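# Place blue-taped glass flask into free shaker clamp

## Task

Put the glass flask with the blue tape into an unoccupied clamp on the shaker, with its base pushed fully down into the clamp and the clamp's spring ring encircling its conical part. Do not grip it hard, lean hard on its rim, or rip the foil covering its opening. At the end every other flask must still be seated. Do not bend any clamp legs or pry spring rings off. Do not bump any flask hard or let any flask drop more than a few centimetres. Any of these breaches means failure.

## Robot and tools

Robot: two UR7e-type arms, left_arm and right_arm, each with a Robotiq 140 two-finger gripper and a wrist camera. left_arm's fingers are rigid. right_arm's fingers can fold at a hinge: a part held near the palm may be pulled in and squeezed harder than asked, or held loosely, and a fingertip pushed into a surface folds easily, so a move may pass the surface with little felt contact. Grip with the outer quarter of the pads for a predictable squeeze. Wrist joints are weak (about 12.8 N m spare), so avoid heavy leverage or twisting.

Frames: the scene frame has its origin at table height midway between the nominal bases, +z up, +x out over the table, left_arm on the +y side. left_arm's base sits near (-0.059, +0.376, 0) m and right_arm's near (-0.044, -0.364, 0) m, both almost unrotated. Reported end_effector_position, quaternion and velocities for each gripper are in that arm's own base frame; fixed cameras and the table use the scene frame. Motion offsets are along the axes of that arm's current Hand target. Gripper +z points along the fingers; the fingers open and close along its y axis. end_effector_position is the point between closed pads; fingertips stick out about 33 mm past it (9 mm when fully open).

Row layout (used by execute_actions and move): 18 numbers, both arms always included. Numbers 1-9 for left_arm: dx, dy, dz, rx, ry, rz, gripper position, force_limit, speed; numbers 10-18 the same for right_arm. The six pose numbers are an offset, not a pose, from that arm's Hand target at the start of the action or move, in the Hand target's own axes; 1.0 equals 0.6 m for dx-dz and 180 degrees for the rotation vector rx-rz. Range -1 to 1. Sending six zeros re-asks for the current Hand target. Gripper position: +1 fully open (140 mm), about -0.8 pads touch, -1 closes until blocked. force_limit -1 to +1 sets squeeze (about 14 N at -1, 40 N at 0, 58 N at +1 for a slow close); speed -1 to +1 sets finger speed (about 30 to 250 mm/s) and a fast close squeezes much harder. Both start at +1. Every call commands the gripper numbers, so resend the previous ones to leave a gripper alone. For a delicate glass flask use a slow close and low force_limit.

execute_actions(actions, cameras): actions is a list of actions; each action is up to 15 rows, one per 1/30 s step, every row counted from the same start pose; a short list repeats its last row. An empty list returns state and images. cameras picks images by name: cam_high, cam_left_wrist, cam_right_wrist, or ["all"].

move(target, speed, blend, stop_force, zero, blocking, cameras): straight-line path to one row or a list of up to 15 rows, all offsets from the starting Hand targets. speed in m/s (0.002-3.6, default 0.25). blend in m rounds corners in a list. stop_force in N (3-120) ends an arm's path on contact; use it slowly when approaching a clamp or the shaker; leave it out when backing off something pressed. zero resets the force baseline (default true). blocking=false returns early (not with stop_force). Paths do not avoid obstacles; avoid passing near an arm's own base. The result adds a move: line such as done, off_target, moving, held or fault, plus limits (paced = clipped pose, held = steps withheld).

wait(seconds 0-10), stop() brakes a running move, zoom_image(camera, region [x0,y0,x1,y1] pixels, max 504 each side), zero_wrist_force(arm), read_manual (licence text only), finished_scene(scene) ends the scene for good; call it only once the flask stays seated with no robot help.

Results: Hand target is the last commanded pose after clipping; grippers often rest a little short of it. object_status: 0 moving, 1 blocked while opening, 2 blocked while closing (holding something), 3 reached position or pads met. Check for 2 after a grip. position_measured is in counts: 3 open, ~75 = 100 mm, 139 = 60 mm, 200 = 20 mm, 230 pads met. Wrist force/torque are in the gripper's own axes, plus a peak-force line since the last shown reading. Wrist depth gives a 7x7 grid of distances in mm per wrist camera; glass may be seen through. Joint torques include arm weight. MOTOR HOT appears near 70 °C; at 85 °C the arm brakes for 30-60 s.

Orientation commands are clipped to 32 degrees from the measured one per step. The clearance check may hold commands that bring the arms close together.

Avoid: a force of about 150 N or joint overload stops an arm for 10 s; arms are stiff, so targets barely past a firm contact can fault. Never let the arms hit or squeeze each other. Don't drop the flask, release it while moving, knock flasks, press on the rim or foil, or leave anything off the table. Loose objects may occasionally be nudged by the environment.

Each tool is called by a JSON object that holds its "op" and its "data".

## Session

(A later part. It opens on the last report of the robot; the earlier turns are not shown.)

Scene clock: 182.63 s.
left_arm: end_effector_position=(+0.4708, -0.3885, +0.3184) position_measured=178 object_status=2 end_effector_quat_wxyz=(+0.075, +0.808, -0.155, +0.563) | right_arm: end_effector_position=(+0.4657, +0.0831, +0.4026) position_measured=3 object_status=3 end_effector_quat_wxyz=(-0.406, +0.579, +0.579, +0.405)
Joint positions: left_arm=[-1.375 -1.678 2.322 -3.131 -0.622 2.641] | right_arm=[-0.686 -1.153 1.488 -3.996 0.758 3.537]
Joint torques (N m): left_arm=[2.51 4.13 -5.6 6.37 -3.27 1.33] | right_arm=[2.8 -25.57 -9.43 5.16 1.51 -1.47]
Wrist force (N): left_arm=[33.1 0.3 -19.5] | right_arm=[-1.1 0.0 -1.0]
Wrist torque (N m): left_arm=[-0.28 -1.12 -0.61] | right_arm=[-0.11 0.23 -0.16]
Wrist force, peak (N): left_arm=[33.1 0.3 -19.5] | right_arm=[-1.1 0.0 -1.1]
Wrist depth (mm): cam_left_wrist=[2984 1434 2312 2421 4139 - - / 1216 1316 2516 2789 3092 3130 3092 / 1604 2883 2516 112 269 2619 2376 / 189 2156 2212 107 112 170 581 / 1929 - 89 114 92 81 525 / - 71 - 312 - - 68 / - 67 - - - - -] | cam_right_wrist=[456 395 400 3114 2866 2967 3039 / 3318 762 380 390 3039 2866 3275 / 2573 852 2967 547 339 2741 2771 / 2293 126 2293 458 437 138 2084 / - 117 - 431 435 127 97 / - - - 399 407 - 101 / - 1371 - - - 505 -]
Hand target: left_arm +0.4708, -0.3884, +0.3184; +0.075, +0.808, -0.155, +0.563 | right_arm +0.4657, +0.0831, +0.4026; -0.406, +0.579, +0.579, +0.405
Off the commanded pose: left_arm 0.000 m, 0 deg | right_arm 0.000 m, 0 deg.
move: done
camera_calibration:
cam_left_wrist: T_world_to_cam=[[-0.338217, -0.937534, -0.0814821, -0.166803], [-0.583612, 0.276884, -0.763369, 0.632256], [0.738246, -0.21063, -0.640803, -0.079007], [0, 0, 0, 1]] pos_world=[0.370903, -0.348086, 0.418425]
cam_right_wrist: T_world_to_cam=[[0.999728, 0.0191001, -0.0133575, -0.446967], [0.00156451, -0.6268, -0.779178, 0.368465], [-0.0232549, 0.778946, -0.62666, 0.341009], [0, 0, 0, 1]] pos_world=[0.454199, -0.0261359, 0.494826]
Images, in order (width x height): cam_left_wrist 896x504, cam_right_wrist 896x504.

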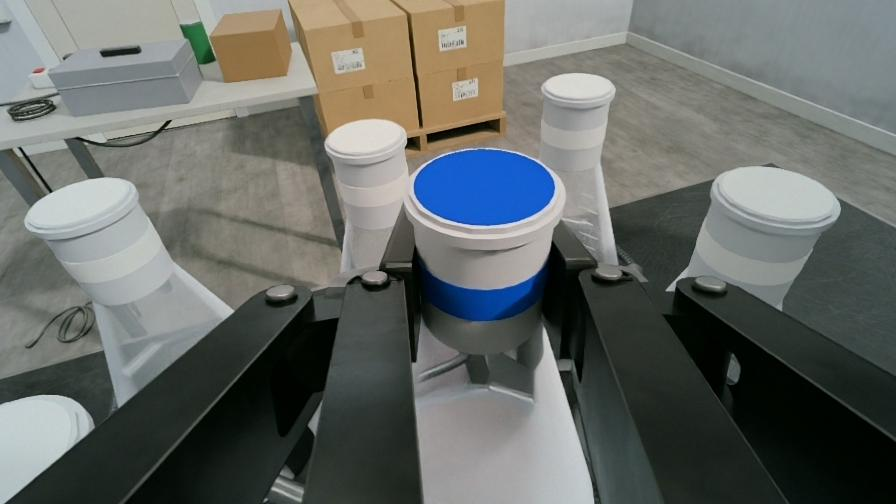

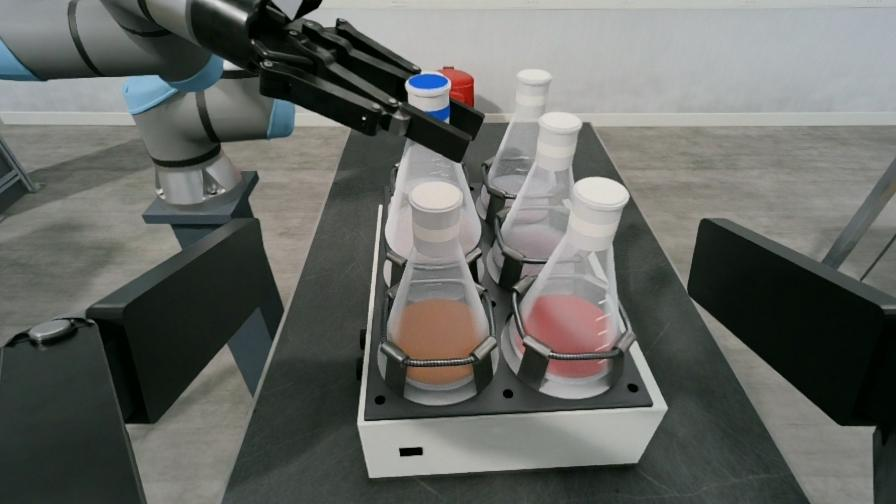

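{"op": "move", "data": {"target": [-0.0032,0.0133,0.0012,0.0057,0,0.0157,-0.98,-0.02,-1,0,0,0,0,0,0,1,1,1], "speed": 0.02, "cameras": ["cam_left_wrist","cam_right_wrist"]}}

{"op": "zoom_image", "data": {"camera": "cam_right_wrist", "region": [370, 200, 500, 300]}}

Scene clock: 189.70 s.
left_arm: end_effector_position=(+0.4682, -0.3959, +0.3159) position_measured=178 object_status=2 end_effector_quat_wxyz=(+0.054, +0.805, -0.170, +0.566) | right_arm: end_effector_position=(+0.4657, +0.0831, +0.4026) position_measured=3 object_status=3 end_effector_quat_wxyz=(-0.406, +0.579, +0.579, +0.405)
Joint positions: left_arm=[-1.395 -1.66 2.309 -3.103 -0.591 2.656] | right_arm=[-0.686 -1.153 1.488 -3.996 0.758 3.537]
Joint torques (N m): left_arm=[-1.8 0.79 -8.97 3.32 -3.51 -0.03] | right_arm=[2.84 -25.73 -10.05 5.19 1.44 -1.42]
Wrist force (N): left_arm=[30.8 -3.7 -8.2] | right_arm=[-0.9 -0.1 -1.0]
Wrist torque (N m): left_arm=[0.03 -0.99 0.24] | right_arm=[-0.12 0.19 -0.16]
Wrist force, peak (N): left_arm=[37.3 -2.0 -23.1] | right_arm=[-0.9 0.2 -1.3]
Wrist depth (mm): cam_left_wrist=[3019 2883 2444 2646 4139 3614 - / 1222 1283 2354 2730 254 2950 2673 / 1246 3515 227 111 266 165 2271 / 192 2312 2333 108 112 171 540 / 2005 - 89 114 92 82 497 / - 71 - 295 - - 68 / - 67 - - - - -] | cam_right_wrist=[453 376 402 3603 3114 2771 3002 / 3152 753 376 417 512 3039 2573 / 2655 846 3002 534 436 2802 2834 / 2193 126 861 471 478 138 - / - 117 591 433 433 - 97 / - 1528 572 390 407 - 102 / - 1425 - 450 - - -]
Hand target: left_arm +0.4682, -0.3958, +0.3159; +0.054, +0.805, -0.170, +0.566 | right_arm +0.4657, +0.0831, +0.4026; -0.406, +0.579, +0.579, +0.405
Off the commanded pose: left_arm 0.000 m, 0 deg | right_arm 0.000 m, 0 deg.
move: done
camera_calibration:
cam_left_wrist: T_world_to_cam=[[-0.337102, -0.931914, -0.133784, -0.156652], [-0.570012, 0.315124, -0.758804, 0.638207], [0.749299, -0.179536, -0.637431, -0.0741318], [0, 0, 0, 1]] pos_world=[0.366524, -0.36041, 0.416062]
cam_right_wrist: T_world_to_cam=[[0.999728, 0.0191001, -0.0133575, -0.446967], [0.00156451, -0.6268, -0.779178, 0.368465], [-0.0232549, 0.778946, -0.62666, 0.341009], [0, 0, 0, 1]] pos_world=[0.454199, -0.0261359, 0.494826]
Images, in order (width x height): cam_left_wrist 896x504, cam_right_wrist 896x504.

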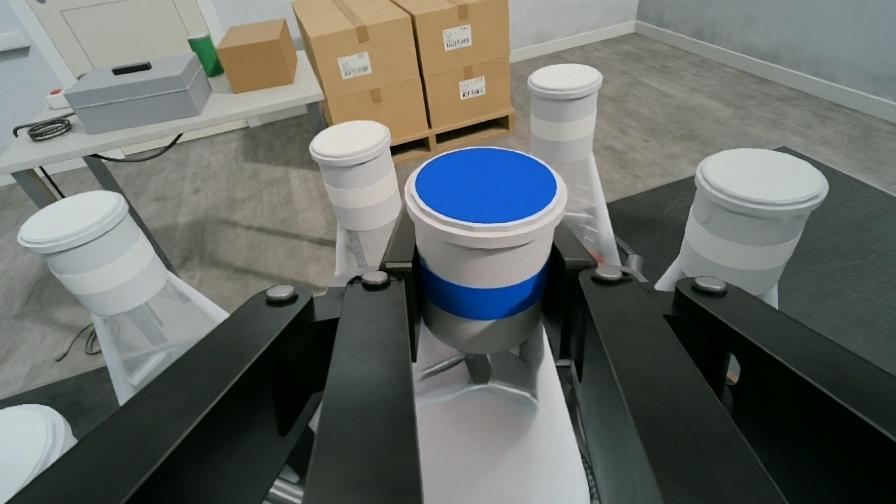

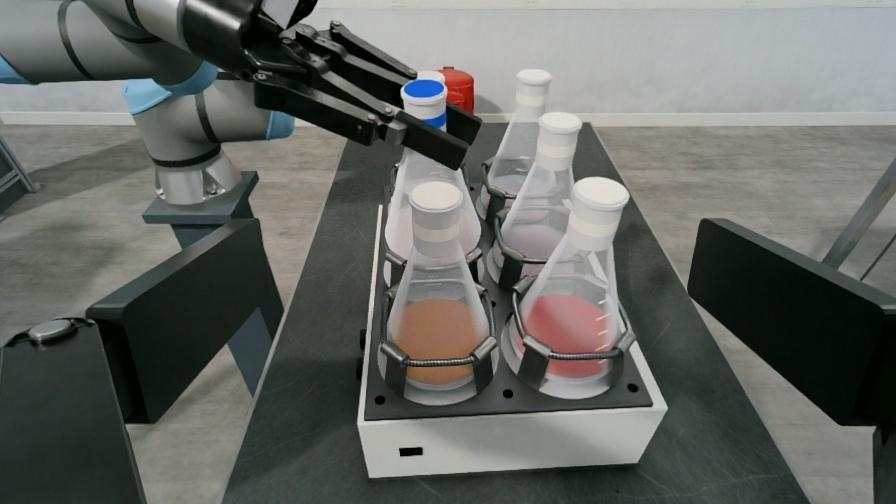

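Scaled by 3.877 from the camera's 896x504 image, which has a finer 1280x720 frame.

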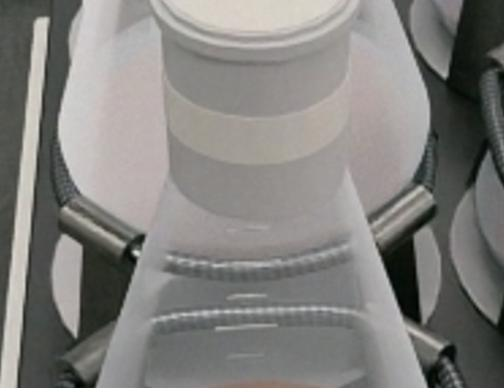

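{"op": "move", "data": {"target": [-0.003,0.013,0.0012,0.0057,0,0.0157,-0.98,-0.02,-1,0,0,0,0,0,0,1,1,1], "speed": 0.02, "cameras": ["cam_left_wrist","cam_right_wrist"]}}

{"op": "zoom_image", "data": {"camera": "cam_right_wrist", "region": [370, 200, 500, 300]}}

{"op": "zoom_image", "data": {"camera": "cam_right_wrist", "region": [340, 60, 500, 300]}}

Scene clock: 198.33 s.
left_arm: end_effector_position=(+0.4657, -0.4030, +0.3131) position_measured=178 object_status=2 end_effector_quat_wxyz=(+0.033, +0.801, -0.184, +0.569) | right_arm: end_effector_position=(+0.4657, +0.0831, +0.4026) position_measured=3 object_status=3 end_effector_quat_wxyz=(-0.406, +0.579, +0.579, +0.405)
Joint positions: left_arm=[-1.413 -1.642 2.297 -3.076 -0.561 2.671] | right_arm=[-0.686 -1.153 1.488 -3.996 0.758 3.537]
Joint torques (N m): left_arm=[-2.06 -8.52 -16.29 -0.22 -1.93 0.01] | right_arm=[2.71 -26.1 -9.93 5.18 1.31 -1.47]
Wrist force (N): left_arm=[16.2 -1.9 -6.0] | right_arm=[-0.8 0.1 -0.8]
Wrist torque (N m): left_arm=[0.14 -0.65 0.39] | right_arm=[-0.09 0.17 -0.16]
Wrist force, peak (N): left_arm=[31.6 -3.0 -7.8] | right_arm=[-1.0 -0.1 -1.1]
Wrist depth (mm): cam_left_wrist=[2730 3092 2421 2541 4666 3666 2053 / 3092 1344 1458 2759 258 2950 2592 / 1283 3168 219 111 688 154 - / 197 2541 - 107 112 167 523 / 2156 - 89 114 86 82 80 / - 71 - 270 - - 68 / - 67 - - - - -] | cam_right_wrist=[448 365 397 - 2802 2899 - / 2741 751 371 405 3002 3363 - / 2741 861 3152 530 444 2802 2802 / 2272 126 2293 472 498 138 2102 / - 117 - 427 399 - 97 / - 1547 - 394 401 - 102 / - 1386 - - - - -]
Hand target: left_arm +0.4657, -0.4030, +0.3132; +0.033, +0.801, -0.184, +0.569 | right_arm +0.4657, +0.0831, +0.4026; -0.406, +0.579, +0.579, +0.405
Off the commanded pose: left_arm 0.000 m, 0 deg | right_arm 0.000 m, 0 deg.
move: done
camera_calibration:
cam_left_wrist: T_world_to_cam=[[-0.335004, -0.923756, -0.185598, -0.145924], [-0.556526, 0.352944, -0.752137, 0.64371], [0.760297, -0.148679, -0.632332, -0.0695645], [0, 0, 0, 1]] pos_world=[0.362245, -0.372335, 0.413087]
cam_right_wrist: T_world_to_cam=[[0.999728, 0.0191001, -0.0133575, -0.446967], [0.00156451, -0.6268, -0.779178, 0.368465], [-0.0232549, 0.778946, -0.62666, 0.341009], [0, 0, 0, 1]] pos_world=[0.454199, -0.0261359, 0.494826]
Images, in order (width x height): cam_left_wrist 896x504, cam_right_wrist 896x504.

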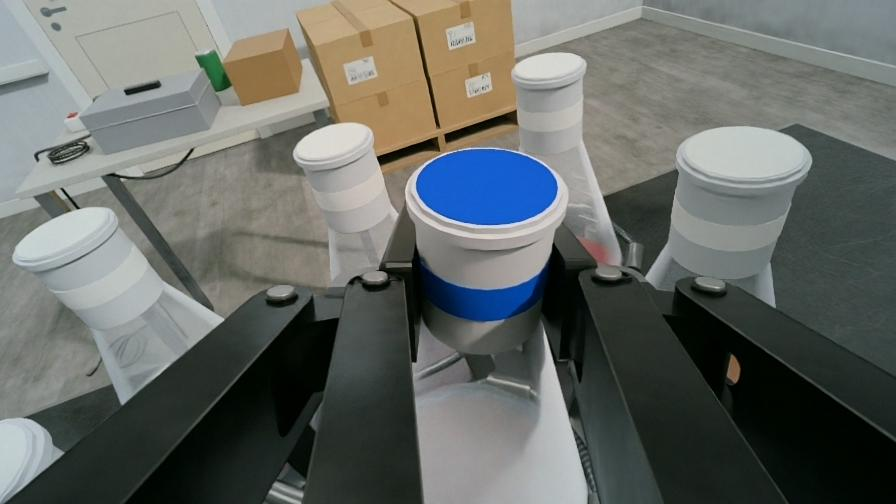

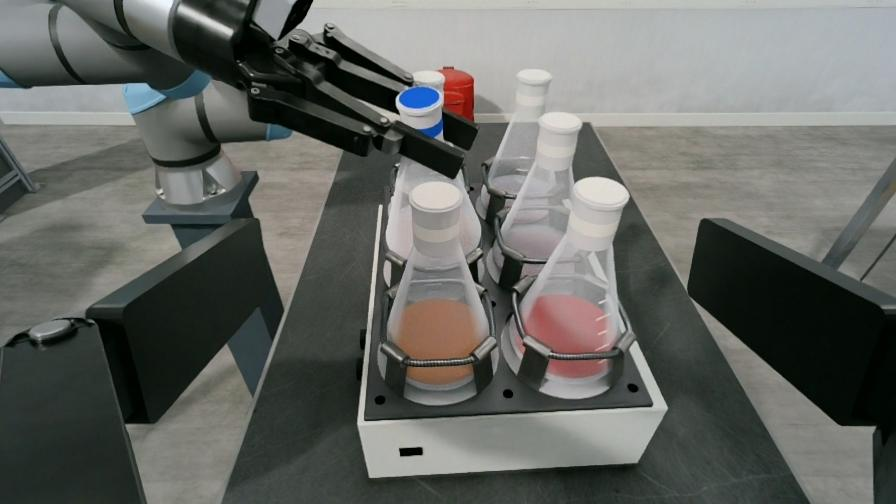

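Scaled by 3.877 from the camera's 896x504 image, which has a finer 1280x720 frame.

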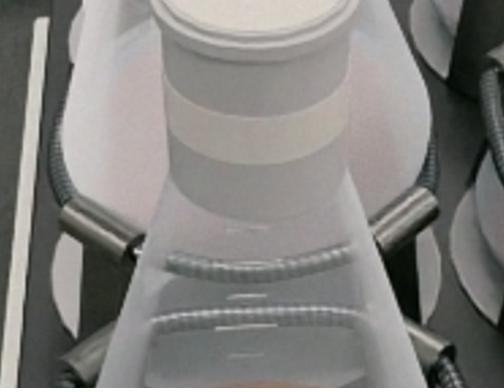

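Scaled by 2.100 from the camera's 896x504 image, which has a finer 1280x720 frame.

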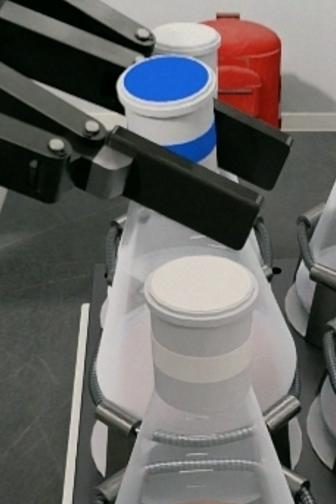

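{"op": "move", "data": {"target": [-0.0154,0.0026,0.0059,0,0,0,-0.98,-0.02,-1,0,0,0,0,0,0,1,1,1], "speed": 0.015, "stop_force": 18, "cameras": ["cam_left_wrist","cam_right_wrist","cam_high"]}}

{"op": "zoom_image", "data": {"camera": "cam_right_wrist", "region": [340, 60, 500, 300]}}

{"op": "zoom_image", "data": {"camera": "cam_high", "region": [400, 220, 520, 350]}}

Scene clock: 203.53 s.
left_arm: end_effector_position=(+0.4657, -0.4029, +0.3116) position_measured=178 object_status=2 end_effector_quat_wxyz=(+0.033, +0.801, -0.184, +0.569) | right_arm: end_effector_position=(+0.4657, +0.0831, +0.4026) position_measured=3 object_status=3 end_effector_quat_wxyz=(-0.406, +0.579, +0.579, +0.405)
Joint positions: left_arm=[-1.413 -1.639 2.299 -3.082 -0.561 2.671] | right_arm=[-0.686 -1.153 1.488 -3.996 0.758 3.537]
Joint torques (N m): left_arm=[11.08 -19.42 -14.96 0.04 -3.08 -0.67] | right_arm=[2.31 -25.91 -9.89 5.22 1.34 -1.31]
Wrist force (N): left_arm=[22.9 -1.8 -12.9] | right_arm=[-0.9 0.0 -1.0]
Wrist torque (N m): left_arm=[0.09 -0.90 0.22] | right_arm=[-0.11 0.20 -0.16]
Wrist force, peak (N): left_arm=[36.4 -1.1 -18.7] | right_arm=[-0.9 0.0 -1.2]
Wrist depth (mm): cam_left_wrist=[3019 2984 2376 2619 3888 3515 2851 / 2730 1316 1426 2789 259 2730 2516 / 1210 3092 224 111 351 152 610 / 196 2566 2467 107 115 169 - / 2193 - 89 114 92 81 72 / - 71 - 303 - - 68 / - 67 - 216 - - -] | cam_right_wrist=[447 367 408 2712 - - - / 3114 751 370 1101 504 3152 2866 / 2627 843 2834 395 436 2712 2683 / 2193 126 2174 494 427 138 2193 / - 117 - 417 422 - 97 / - - - - 401 - 102 / - 1409 - - 491 - -]
Hand target: left_arm +0.4657, -0.4029, +0.3116; +0.033, +0.801, -0.184, +0.569 (not the last commanded pose) | right_arm +0.4657, +0.0831, +0.4026; -0.406, +0.579, +0.579, +0.405
Off the commanded pose: left_arm 0.008 m, 0 deg | right_arm 0.000 m, 0 deg.
move: contact (left_arm)
camera_calibration:
cam_left_wrist: T_world_to_cam=[[-0.334911, -0.923973, -0.184682, -0.146617], [-0.556489, 0.352127, -0.752547, 0.642319], [0.760365, -0.149263, -0.632112, -0.0708934], [0, 0, 0, 1]] pos_world=[0.362245, -0.37223, 0.411485]
cam_right_wrist: T_world_to_cam=[[0.999728, 0.0191001, -0.0133575, -0.446967], [0.00156451, -0.6268, -0.779178, 0.368465], [-0.0232549, 0.778946, -0.62666, 0.341009], [0, 0, 0, 1]] pos_world=[0.454199, -0.0261359, 0.494826]

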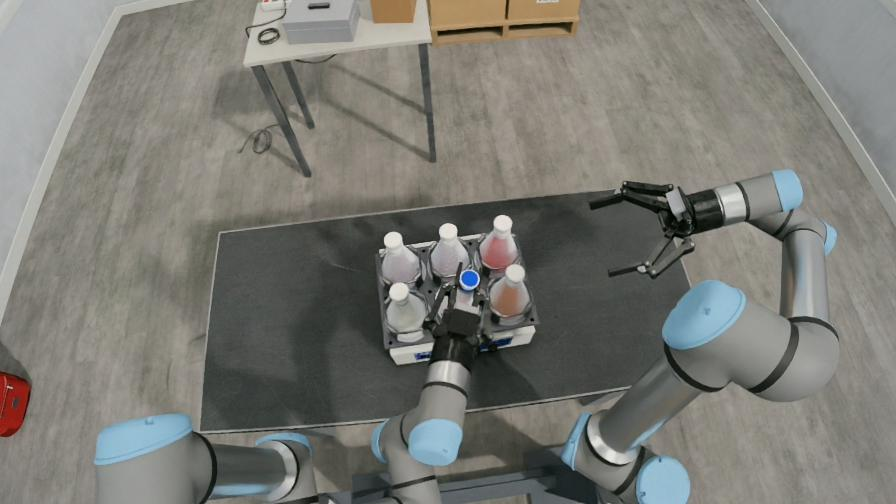

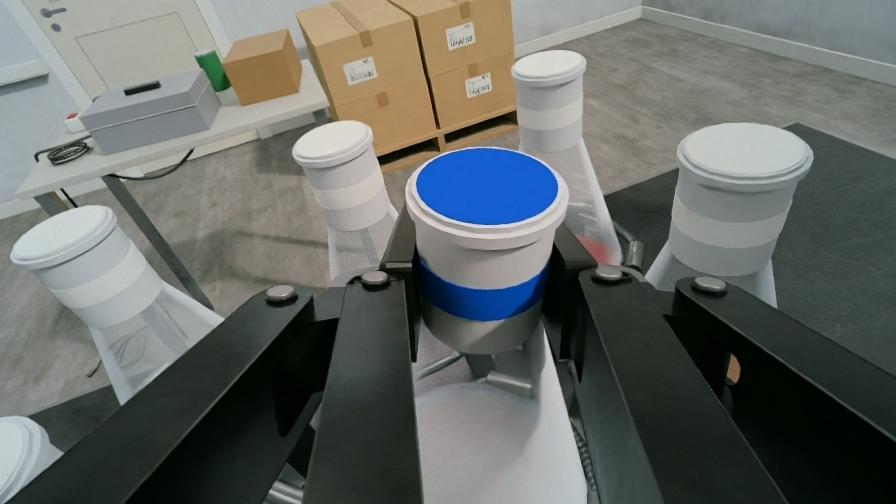

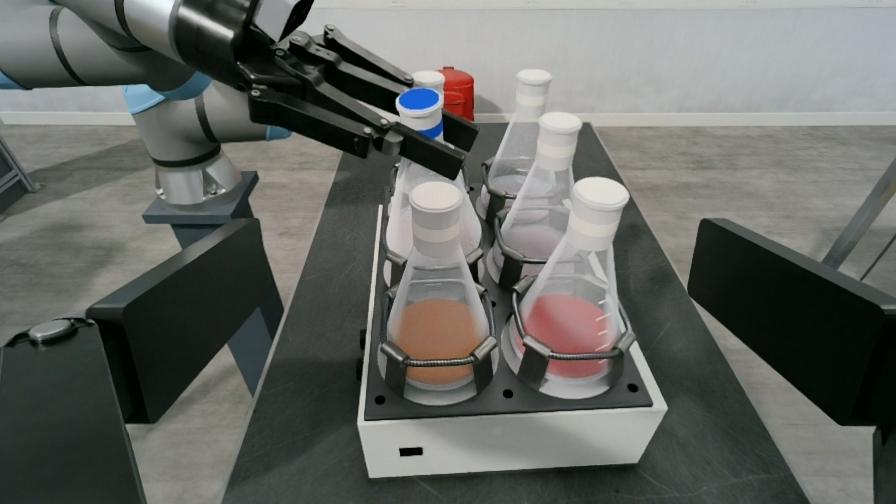

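Scaled by 2.100 from the camera's 896x504 image, which has a finer 1280x720 frame.

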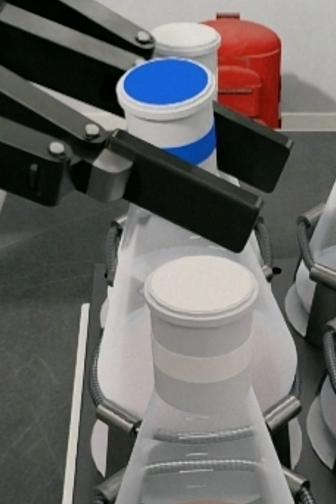

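Scaled by 3.877 from the camera's 896x504 image, which has a finer 1280x720 frame.

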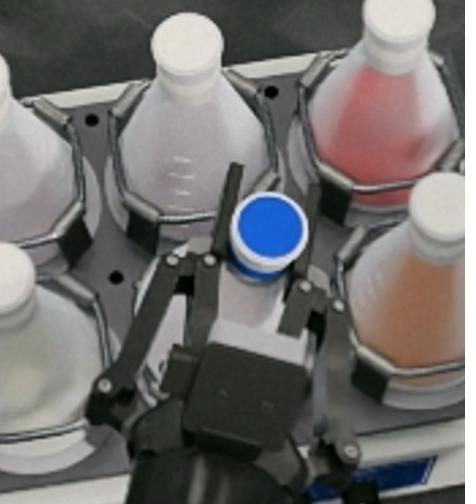

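{"op": "move", "data": {"target": [-0.0069,-0.012,0.0025,-0.0057,0,-0.0157,-0.98,-0.02,-1,0,0,0,0,0,0,1,1,1], "speed": 0.02}}

{"op": "move", "data": {"target": [-0.0065,-0.0122,0.0023,-0.0057,0,-0.0157,-0.98,-0.02,-1,0,0,0,0,0,0,1,1,1], "speed": 0.02, "cameras": ["cam_left_wrist","cam_right_wrist"]}}

{"op": "zoom_image", "data": {"camera": "cam_right_wrist", "region": [340, 60, 500, 300]}}

Scene clock: 209.90 s.
left_arm: end_effector_position=(+0.4683, -0.3955, +0.3082) position_measured=178 object_status=2 end_effector_quat_wxyz=(+0.054, +0.805, -0.169, +0.566) | right_arm: end_effector_position=(+0.4657, +0.0831, +0.4026) position_measured=3 object_status=3 end_effector_quat_wxyz=(-0.406, +0.579, +0.579, +0.405)
Joint positions: left_arm=[-1.394 -1.646 2.321 -3.131 -0.591 2.656] | right_arm=[-0.686 -1.153 1.488 -3.996 0.758 3.537]
Joint torques (N m): left_arm=[3.06 -19.94 -15.49 2.34 1.18 1.07] | right_arm=[2.44 -26.03 -10.46 5.1 1.2 -1.37]
Wrist force (N): left_arm=[16.8 5.1 -5.6] | right_arm=[-0.9 -0.1 -0.8]
Wrist torque (N m): left_arm=[0.15 -0.56 0.41] | right_arm=[-0.13 0.19 -0.16]
Wrist force, peak (N): left_arm=[59.2 15.4 -28.1] | right_arm=[-1.0 0.0 -1.3]
Wrist depth (mm): cam_left_wrist=[2883 1546 2491 2730 4424 3948 - / 1246 1283 1330 2759 2646 3019 2566 / 1177 3019 223 109 2398 157 601 / 188 2354 2376 107 110 170 539 / 2053 - 89 114 92 82 473 / - 71 - 261 - - 68 / - 67 - - - - -] | cam_right_wrist=[455 376 398 - - 3603 3233 / 3114 764 379 416 519 4068 3192 / 2627 843 2712 531 433 2683 2683 / 2119 125 2067 471 494 138 2174 / - 117 - 421 437 135 97 / - 1547 - 398 396 540 101 / - 1409 - 459 454 500 -]
Hand target: left_arm +0.4683, -0.3956, +0.3084; +0.054, +0.805, -0.169, +0.566 | right_arm +0.4657, +0.0831, +0.4026; -0.406, +0.579, +0.579, +0.405
Off the commanded pose: left_arm 0.000 m, 0 deg | right_arm 0.000 m, 0 deg.
move: done

Scene clock: 211.47 s.
left_arm: end_effector_position=(+0.4708, -0.3882, +0.3050) position_measured=178 object_status=2 end_effector_quat_wxyz=(+0.075, +0.808, -0.154, +0.563) | right_arm: end_effector_position=(+0.4657, +0.0831, +0.4026) position_measured=3 object_status=3 end_effector_quat_wxyz=(-0.406, +0.579, +0.579, +0.405)
Joint positions: left_arm=[-1.375 -1.652 2.343 -3.179 -0.623 2.641] | right_arm=[-0.686 -1.153 1.488 -3.996 0.758 3.537]
Joint torques (N m): left_arm=[3 -24.65 -23.58 -0.57 3.47 1.11] | right_arm=[3.1 -26.32 -10.23 5.13 1.14 -1.33]
Wrist force (N): left_arm=[-0.8 5.3 0.6] | right_arm=[-1.0 -0.1 -0.9]
Wrist torque (N m): left_arm=[0.01 -0.13 0.02] | right_arm=[-0.13 0.20 -0.16]
Wrist force, peak (N): left_arm=[18.5 6.4 -7.3] | right_arm=[-1.1 -0.1 -1.0]
Wrist depth (mm): cam_left_wrist=[2759 1351 2354 2619 3774 2491 2759 / 1177 1330 208 2701 256 3019 2701 / 185 2759 2398 110 351 160 154 / 192 2212 2312 103 113 173 536 / 1887 - 89 113 92 81 492 / - 71 - - - - 68 / - 67 - 220 - - -] | cam_right_wrist=[467 389 405 - - 2497 - / 3114 740 387 428 519 3655 3275 / 2600 861 - 399 519 3002 2771 / 2252 126 1970 475 445 135 2212 / - 117 - 434 429 - 97 / - 1576 - 400 407 560 102 / - 1401 - 436 - - -]
Hand target: left_arm +0.4708, -0.3883, +0.3050; +0.075, +0.808, -0.154, +0.563 | right_arm +0.4657, +0.0831, +0.4026; -0.406, +0.579, +0.579, +0.405
Off the commanded pose: left_arm 0.000 m, 0 deg | right_arm 0.000 m, 0 deg.
move: done
camera_calibration:
cam_left_wrist: T_world_to_cam=[[-0.338163, -0.937652, -0.0803416, -0.16808], [-0.583724, 0.275949, -0.763622, 0.621598], [0.738182, -0.211331, -0.640645, -0.0877838], [0, 0, 0, 1]] pos_world=[0.370803, -0.347681, 0.404923]
cam_right_wrist: T_world_to_cam=[[0.999728, 0.0191001, -0.0133575, -0.446967], [0.00156451, -0.6268, -0.779178, 0.368465], [-0.0232549, 0.778946, -0.62666, 0.341009], [0, 0, 0, 1]] pos_world=[0.454199, -0.0261359, 0.494826]
Images, in order (width x height): cam_left_wrist 896x504, cam_right_wrist 896x504.

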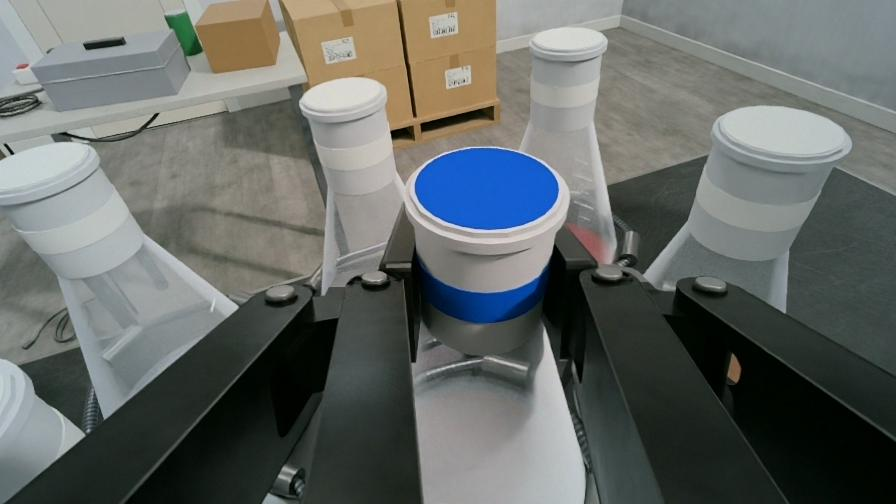

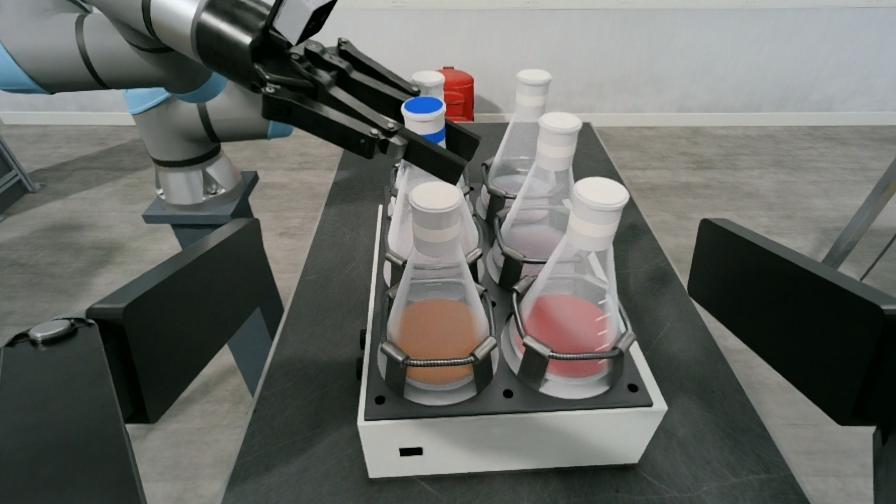

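Scaled by 2.100 from the camera's 896x504 image, which has a finer 1280x720 frame.

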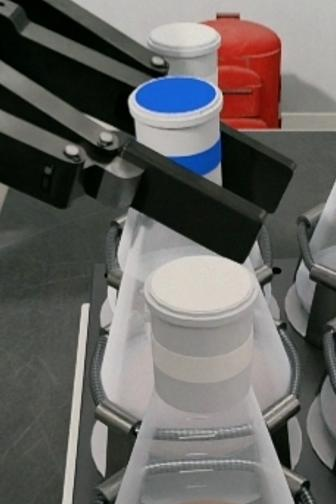

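{"op": "move", "data": {"target": [-0.0007,-0.013,0.0001,-0.0057,0,-0.0157,-0.98,-0.02,-1,0,0,0,0,0,0,1,1,1], "speed": 0.02}}

{"op": "move", "data": {"target": [-0.0313,0,0.0114,0,0,0,-0.98,-0.02,-1,0,0,0,0,0,0,1,1,1], "speed": 0.015, "stop_force": 8, "cameras": ["cam_left_wrist","cam_right_wrist","cam_high"]}}

{"op": "zoom_image", "data": {"camera": "cam_right_wrist", "region": [340, 60, 500, 300]}}

{"op": "zoom_image", "data": {"camera": "cam_high", "region": [360, 190, 560, 370]}}

Scene clock: 216.30 s.
left_arm: end_effector_position=(+0.4733, -0.3808, +0.3050) position_measured=178 object_status=2 end_effector_quat_wxyz=(+0.097, +0.811, -0.139, +0.560) | right_arm: end_effector_position=(+0.4657, +0.0831, +0.4026) position_measured=3 object_status=3 end_effector_quat_wxyz=(-0.406, +0.579, +0.579, +0.405)
Joint positions: left_arm=[-1.353 -1.664 2.359 -3.215 -0.655 2.624] | right_arm=[-0.686 -1.153 1.488 -3.996 0.758 3.537]
Joint torques (N m): left_arm=[5.86 -24.09 -19.74 -2.68 3.53 0.68] | right_arm=[2.83 -25.78 -10.77 5.1 1.02 -1.39]
Wrist force (N): left_arm=[-2.8 7.2 3.7] | right_arm=[-0.8 0.1 -0.9]
Wrist torque (N m): left_arm=[-0.16 -0.07 -0.05] | right_arm=[-0.10 0.17 -0.16]
Wrist force, peak (N): left_arm=[-3.1 7.5 3.6] | right_arm=[-1.0 0.1 -1.2]
Wrist depth (mm): cam_left_wrist=[1161 1283 2354 2619 230 3168 3168 / 1156 3055 204 2701 2916 3168 2730 / 172 2516 2516 111 2444 164 154 / 1442 2138 2193 103 110 188 550 / 1758 - 89 114 92 81 75 / - 71 - 244 - - 68 / - 67 - - - - -] | cam_right_wrist=[471 399 402 2866 2547 - - / 2834 760 390 443 511 - - / 2449 861 2683 529 650 2712 2683 / 2293 126 2084 464 479 138 2102 / - 117 - 427 420 144 97 / - 1670 - 397 404 574 102 / - 1371 - - 440 - -]
Hand target: left_arm +0.4733, -0.3809, +0.3050; +0.096, +0.811, -0.140, +0.560 | right_arm +0.4657, +0.0831, +0.4026; -0.406, +0.579, +0.579, +0.405
Off the commanded pose: left_arm 0.000 m, 0 deg | right_arm 0.000 m, 0 deg.
move: done

Scene clock: 217.50 s.
left_arm: end_effector_position=(+0.4733, -0.3808, +0.3046) position_measured=178 object_status=2 end_effector_quat_wxyz=(+0.097, +0.811, -0.139, +0.560) | right_arm: end_effector_position=(+0.4657, +0.0831, +0.4026) position_measured=3 object_status=3 end_effector_quat_wxyz=(-0.406, +0.579, +0.579, +0.405)
Joint positions: left_arm=[-1.353 -1.663 2.36 -3.217 -0.655 2.624] | right_arm=[-0.686 -1.153 1.488 -3.996 0.758 3.537]
Joint torques (N m): left_arm=[9.95 -31.81 -28.86 -5.91 0.95 -0.56] | right_arm=[2.74 -26.4 -10.81 5.18 1.05 -1.25]
Wrist force (N): left_arm=[-8.1 2.8 3.8] | right_arm=[-0.8 -0.1 -0.9]
Wrist torque (N m): left_arm=[-0.13 0.02 0.02] | right_arm=[-0.13 0.16 -0.16]
Wrist force, peak (N): left_arm=[-8.3 2.9 3.8] | right_arm=[-1.0 0.1 -1.1]
Wrist depth (mm): cam_left_wrist=[1161 1258 2398 2566 3888 4752 - / 1172 3130 209 2851 2851 2984 2759 / 171 2730 2491 111 2444 164 155 / 1466 2037 2086 103 110 173 574 / 1833 - 89 113 92 81 507 / - 71 - - - - 68 / - 67 - - - - -] | cam_right_wrist=[474 403 407 - - 2899 2655 / 3152 755 400 431 509 2655 2967 / 2600 858 2522 446 519 2933 2712 / 2293 126 2547 477 483 135 2119 / - 117 - 424 427 614 97 / - 1566 - 395 398 - 101 / - 1425 - 469 - - -]
Hand target: left_arm +0.4733, -0.3808, +0.3046; +0.097, +0.811, -0.139, +0.560 (not the last commanded pose) | right_arm +0.4657, +0.0831, +0.4026; -0.406, +0.579, +0.579, +0.405
Off the commanded pose: left_arm 0.020 m, 0 deg | right_arm 0.000 m, 0 deg.
move: contact (left_arm)
camera_calibration:
cam_left_wrist: T_world_to_cam=[[-0.33831, -0.940619, -0.0279718, -0.177341], [-0.597289, 0.237605, -0.766022, 0.613344], [0.727181, -0.242446, -0.642205, -0.0945197], [0, 0, 0, 1]] pos_world=[0.37508, -0.33546, 0.404174]
cam_right_wrist: T_world_to_cam=[[0.999728, 0.0191001, -0.0133575, -0.446967], [0.00156451, -0.6268, -0.779178, 0.368465], [-0.0232549, 0.778946, -0.62666, 0.341009], [0, 0, 0, 1]] pos_world=[0.454199, -0.0261359, 0.494826]

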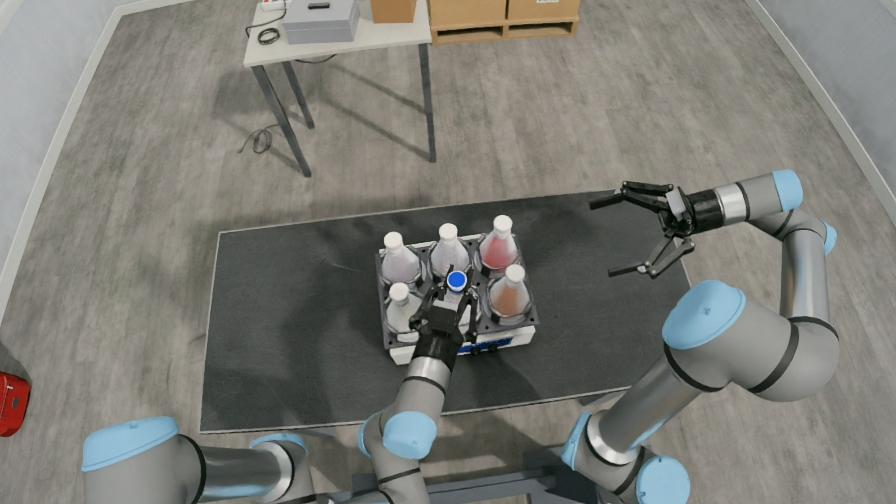

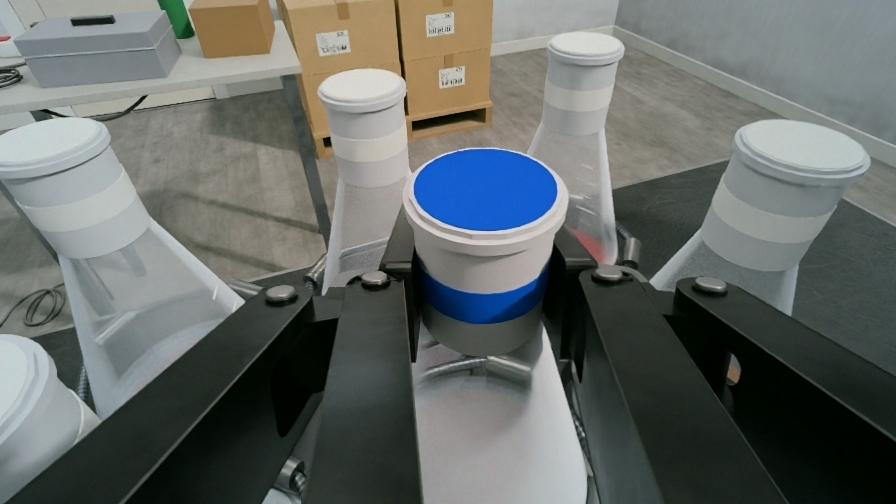

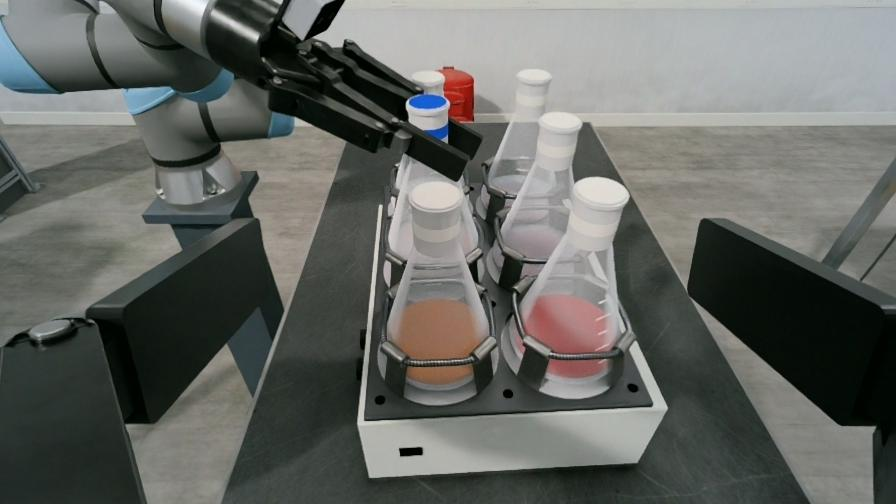

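Scaled by 2.100 from the camera's 896x504 image, which has a finer 1280x720 frame.

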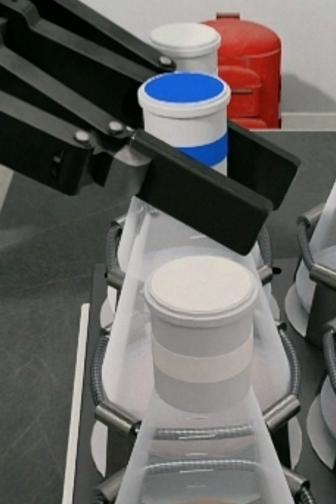

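Scaled by 2.520 from the camera's 896x504 image, which has a finer 1280x720 frame.

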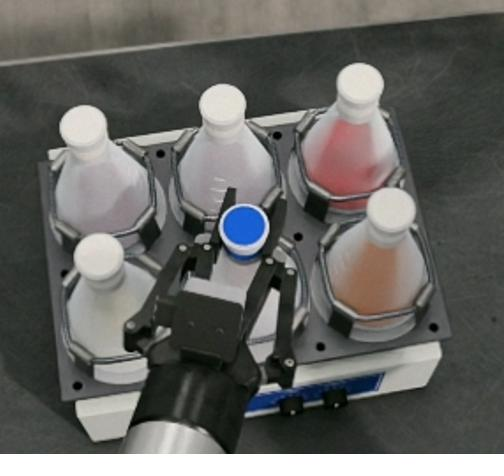

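{"op": "move", "data": {"target": [-0.0282,0,0.0103,0,0,0,-0.98,-0.02,-1,0,0,0,0,0,0,1,1,1], "speed": 0.015, "stop_force": 14, "cameras": ["cam_left_wrist","cam_right_wrist","cam_high"]}}

{"op": "zoom_image", "data": {"camera": "cam_right_wrist", "region": [340, 60, 500, 300]}}

{"op": "zoom_image", "data": {"camera": "cam_high", "region": [360, 190, 560, 370]}}

Scene clock: 221.17 s.
left_arm: end_effector_position=(+0.4733, -0.3808, +0.3035) position_measured=178 object_status=2 end_effector_quat_wxyz=(+0.097, +0.811, -0.139, +0.560) | right_arm: end_effector_position=(+0.4657, +0.0831, +0.4026) position_measured=3 object_status=3 end_effector_quat_wxyz=(-0.406, +0.579, +0.579, +0.405)
Joint positions: left_arm=[-1.353 -1.66 2.361 -3.222 -0.655 2.624] | right_arm=[-0.686 -1.153 1.488 -3.996 0.758 3.537]
Joint torques (N m): left_arm=[7.76 -34.94 -31.8 -7.55 2.61 1.11] | right_arm=[2.82 -26.11 -10.9 5.14 0.93 -1.25]
Wrist force (N): left_arm=[-13.8 2.1 6.5] | right_arm=[-0.8 -0.1 -0.8]
Wrist torque (N m): left_arm=[-0.03 0.21 0.01] | right_arm=[-0.13 0.17 -0.16]
Wrist force, peak (N): left_arm=[-14.0 2.2 6.6] | right_arm=[-1.1 0.2 -1.0]
Wrist depth (mm): cam_left_wrist=[1146 1264 2398 2646 234 4207 3333 / 1172 3055 206 2883 249 3208 166 / 175 2592 2467 111 358 163 152 / 1475 2070 2086 106 112 188 165 / 1833 282 89 114 92 81 - / - 71 - - - - 68 / - 67 - - - - -] | cam_right_wrist=[471 404 416 2497 - 2866 - / 3192 742 401 445 506 4003 - / 2573 843 3039 411 532 2834 2741 / 2137 127 2002 497 450 135 2067 / - 117 - 433 430 - 97 / - 1466 549 - 402 - 102 / - 1417 - 443 - - -]
Hand target: left_arm +0.4733, -0.3808, +0.3035; +0.097, +0.811, -0.139, +0.560 (not the last commanded pose) | right_arm +0.4657, +0.0831, +0.4026; -0.406, +0.579, +0.579, +0.405
Off the commanded pose: left_arm 0.017 m, 0 deg | right_arm 0.000 m, 0 deg.
move: contact (left_arm)
camera_calibration:
cam_left_wrist: T_world_to_cam=[[-0.338305, -0.940645, -0.027152, -0.177618], [-0.597196, 0.236902, -0.766312, 0.612245], [0.72726, -0.243032, -0.641894, -0.0956177], [0, 0, 0, 1]] pos_world=[0.37508, -0.335356, 0.402972]
cam_right_wrist: T_world_to_cam=[[0.999728, 0.0191001, -0.0133575, -0.446967], [0.00156451, -0.6268, -0.779178, 0.368465], [-0.0232549, 0.778946, -0.62666, 0.341009], [0, 0, 0, 1]] pos_world=[0.454199, -0.0261359, 0.494826]

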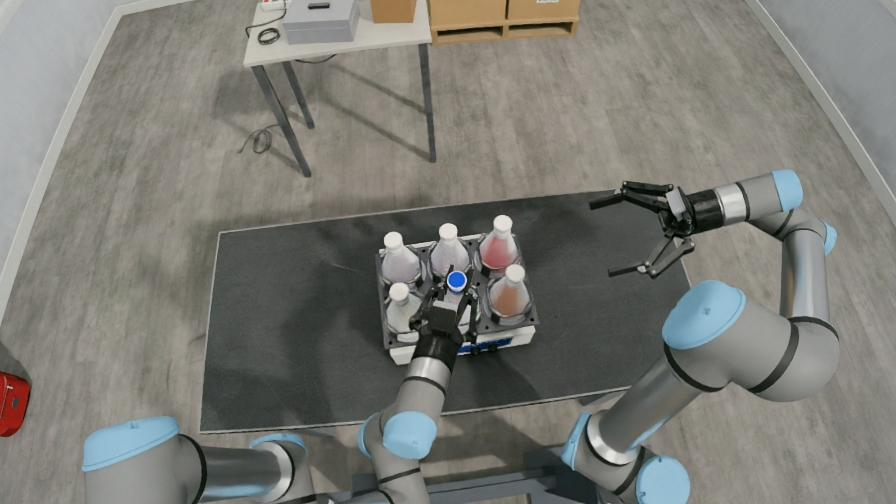

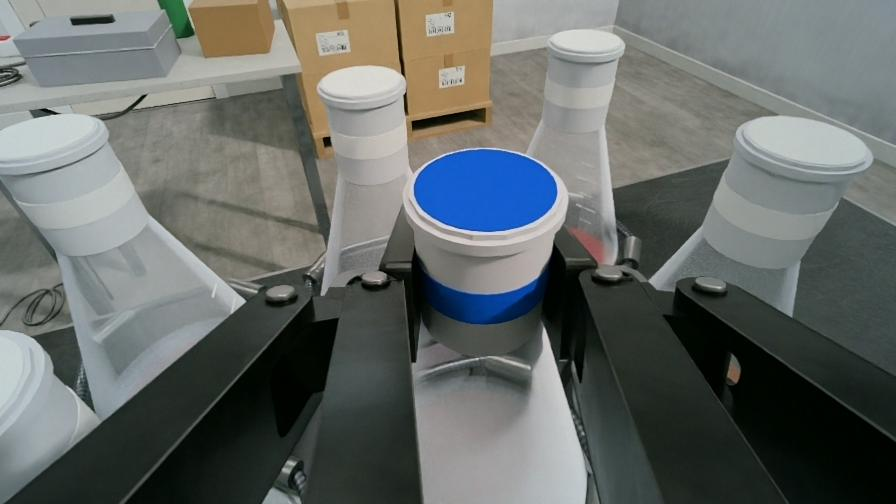

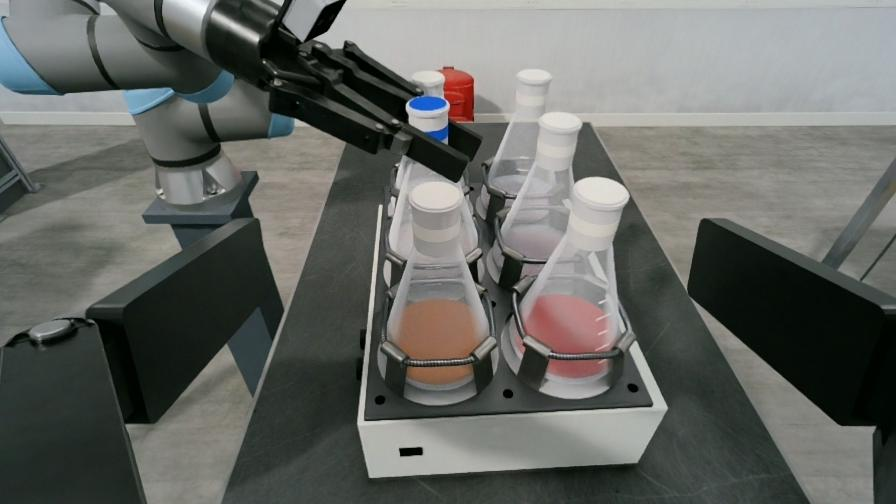

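Scaled by 2.100 from the camera's 896x504 image, which has a finer 1280x720 frame.

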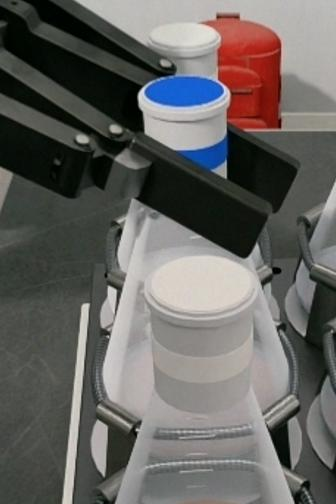

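Scaled by 2.520 from the camera's 896x504 image, which has a finer 1280x720 frame.

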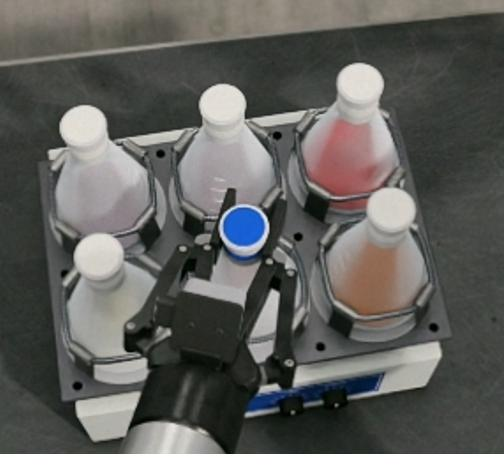

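{"op": "move", "data": {"target": [-0.0078,0,0.0029,0,0,0,-0.98,-0.02,-1,0,0,0,0,0,0,1,1,1], "speed": 0.015}}

{"op": "move", "data": {"target": [-0.0047,0,0.0017,0,0,0,-0.98,-0.02,-1,0,0,0,0,0,0,1,1,1], "speed": 0.015, "cameras": ["cam_high"]}}

{"op": "zoom_image", "data": {"camera": "cam_high", "region": [360, 190, 560, 370]}}

Scene clock: 226.70 s.
left_arm: end_effector_position=(+0.4733, -0.3807, +0.2983) position_measured=178 object_status=2 end_effector_quat_wxyz=(+0.097, +0.811, -0.139, +0.560) | right_arm: end_effector_position=(+0.4657, +0.0831, +0.4026) position_measured=3 object_status=3 end_effector_quat_wxyz=(-0.406, +0.579, +0.579, +0.405)
Joint positions: left_arm=[-1.353 -1.649 2.369 -3.24 -0.655 2.624] | right_arm=[-0.686 -1.153 1.488 -3.996 0.758 3.537]
Joint torques (N m): left_arm=[-8.01 -23.74 -26.97 -2.68 4.66 0.1] | right_arm=[2.65 -26.03 -10.41 5.16 0.86 -1.26]
Wrist force (N): left_arm=[-7.9 1.7 2.7] | right_arm=[-0.7 0.0 -1.0]
Wrist torque (N m): left_arm=[-0.26 0.10 0.01] | right_arm=[-0.12 0.15 -0.16]
Wrist force, peak (N): left_arm=[-14.3 2.5 6.6] | right_arm=[-1.1 0.1 -1.0]
Wrist depth (mm): cam_left_wrist=[1151 1264 2193 2566 230 3515 - / 1130 3377 198 2883 2851 3168 164 / 175 2592 2291 111 2592 174 152 / 1944 2156 2103 103 112 277 578 / 1492 - 89 114 92 81 80 / - 71 - 281 - - 68 / - 67 - 226 - - -] | cam_right_wrist=[472 402 409 - - 3002 3318 / 3152 762 409 437 503 2712 3152 / 2655 849 2497 442 538 2712 2741 / 2547 126 2252 470 451 138 2137 / - 117 - 427 431 - 97 / - 1547 574 405 392 - 102 / - 1441 - 472 479 - -]
Hand target: left_arm +0.4733, -0.3808, +0.2985; +0.097, +0.811, -0.139, +0.560 | right_arm +0.4657, +0.0831, +0.4026; -0.406, +0.579, +0.579, +0.405
Off the commanded pose: left_arm 0.000 m, 0 deg | right_arm 0.000 m, 0 deg.
move: done

Scene clock: 227.40 s.
left_arm: end_effector_position=(+0.4732, -0.3808, +0.2954) position_measured=178 object_status=2 end_effector_quat_wxyz=(+0.097, +0.811, -0.139, +0.560) | right_arm: end_effector_position=(+0.4657, +0.0831, +0.4026) position_measured=3 object_status=3 end_effector_quat_wxyz=(-0.406, +0.579, +0.579, +0.405)
Joint positions: left_arm=[-1.353 -1.642 2.373 -3.251 -0.655 2.624] | right_arm=[-0.686 -1.153 1.488 -3.996 0.758 3.537]
Joint torques (N m): left_arm=[-7.49 -15.06 -19.58 -3.41 3.75 -0.41] | right_arm=[2.65 -26.17 -10.65 5.18 0.76 -1.23]
Wrist force (N): left_arm=[-5.4 1.4 1.7] | right_arm=[-0.8 0.0 -0.9]
Wrist torque (N m): left_arm=[-0.28 -0.01 0.03] | right_arm=[-0.11 0.17 -0.16]
Wrist force, peak (N): left_arm=[-8.1 1.7 2.8] | right_arm=[-1.0 0.0 -1.0]
Wrist depth (mm): cam_left_wrist=[1156 1252 2231 2619 235 3515 - / 1146 3055 199 2851 3055 3130 149 / 175 2619 2354 111 351 175 154 / 1974 2103 2086 103 112 285 560 / 523 - 89 113 92 81 474 / - 71 - 252 - - 68 / - 67 - 229 - - -] | cam_right_wrist=[479 402 412 2834 - - 3152 / 3076 562 402 459 518 2683 3318 / 2712 849 2741 419 542 2834 2802 / 2293 126 1986 461 488 145 2212 / - 117 - 429 433 - 97 / - 1670 - 385 409 - 101 / - - - - 449 - -]
Hand target: left_arm +0.4732, -0.3808, +0.2955; +0.097, +0.811, -0.139, +0.560 | right_arm +0.4657, +0.0831, +0.4026; -0.406, +0.579, +0.579, +0.405
Off the commanded pose: left_arm 0.000 m, 0 deg | right_arm 0.000 m, 0 deg.
move: done
Images, in order (width x height): cam_high 896x504.

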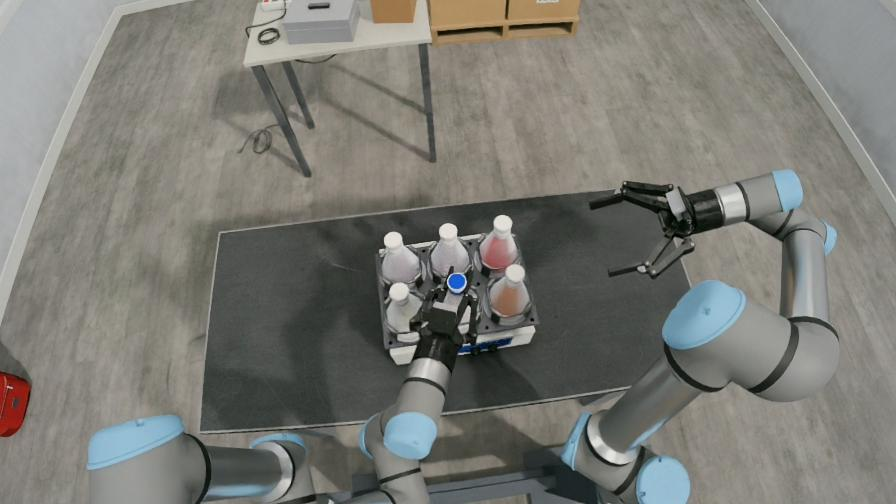

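Scaled by 2.520 from the camera's 896x504 image, which has a finer 1280x720 frame.

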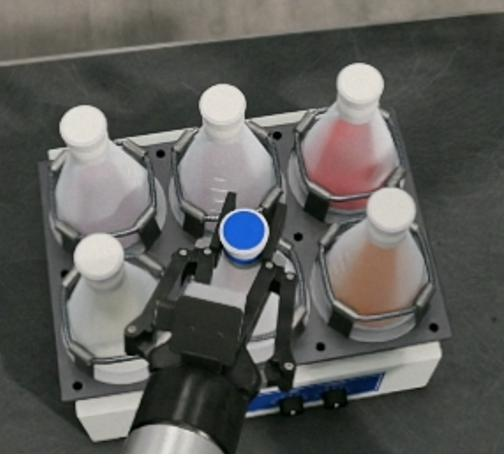

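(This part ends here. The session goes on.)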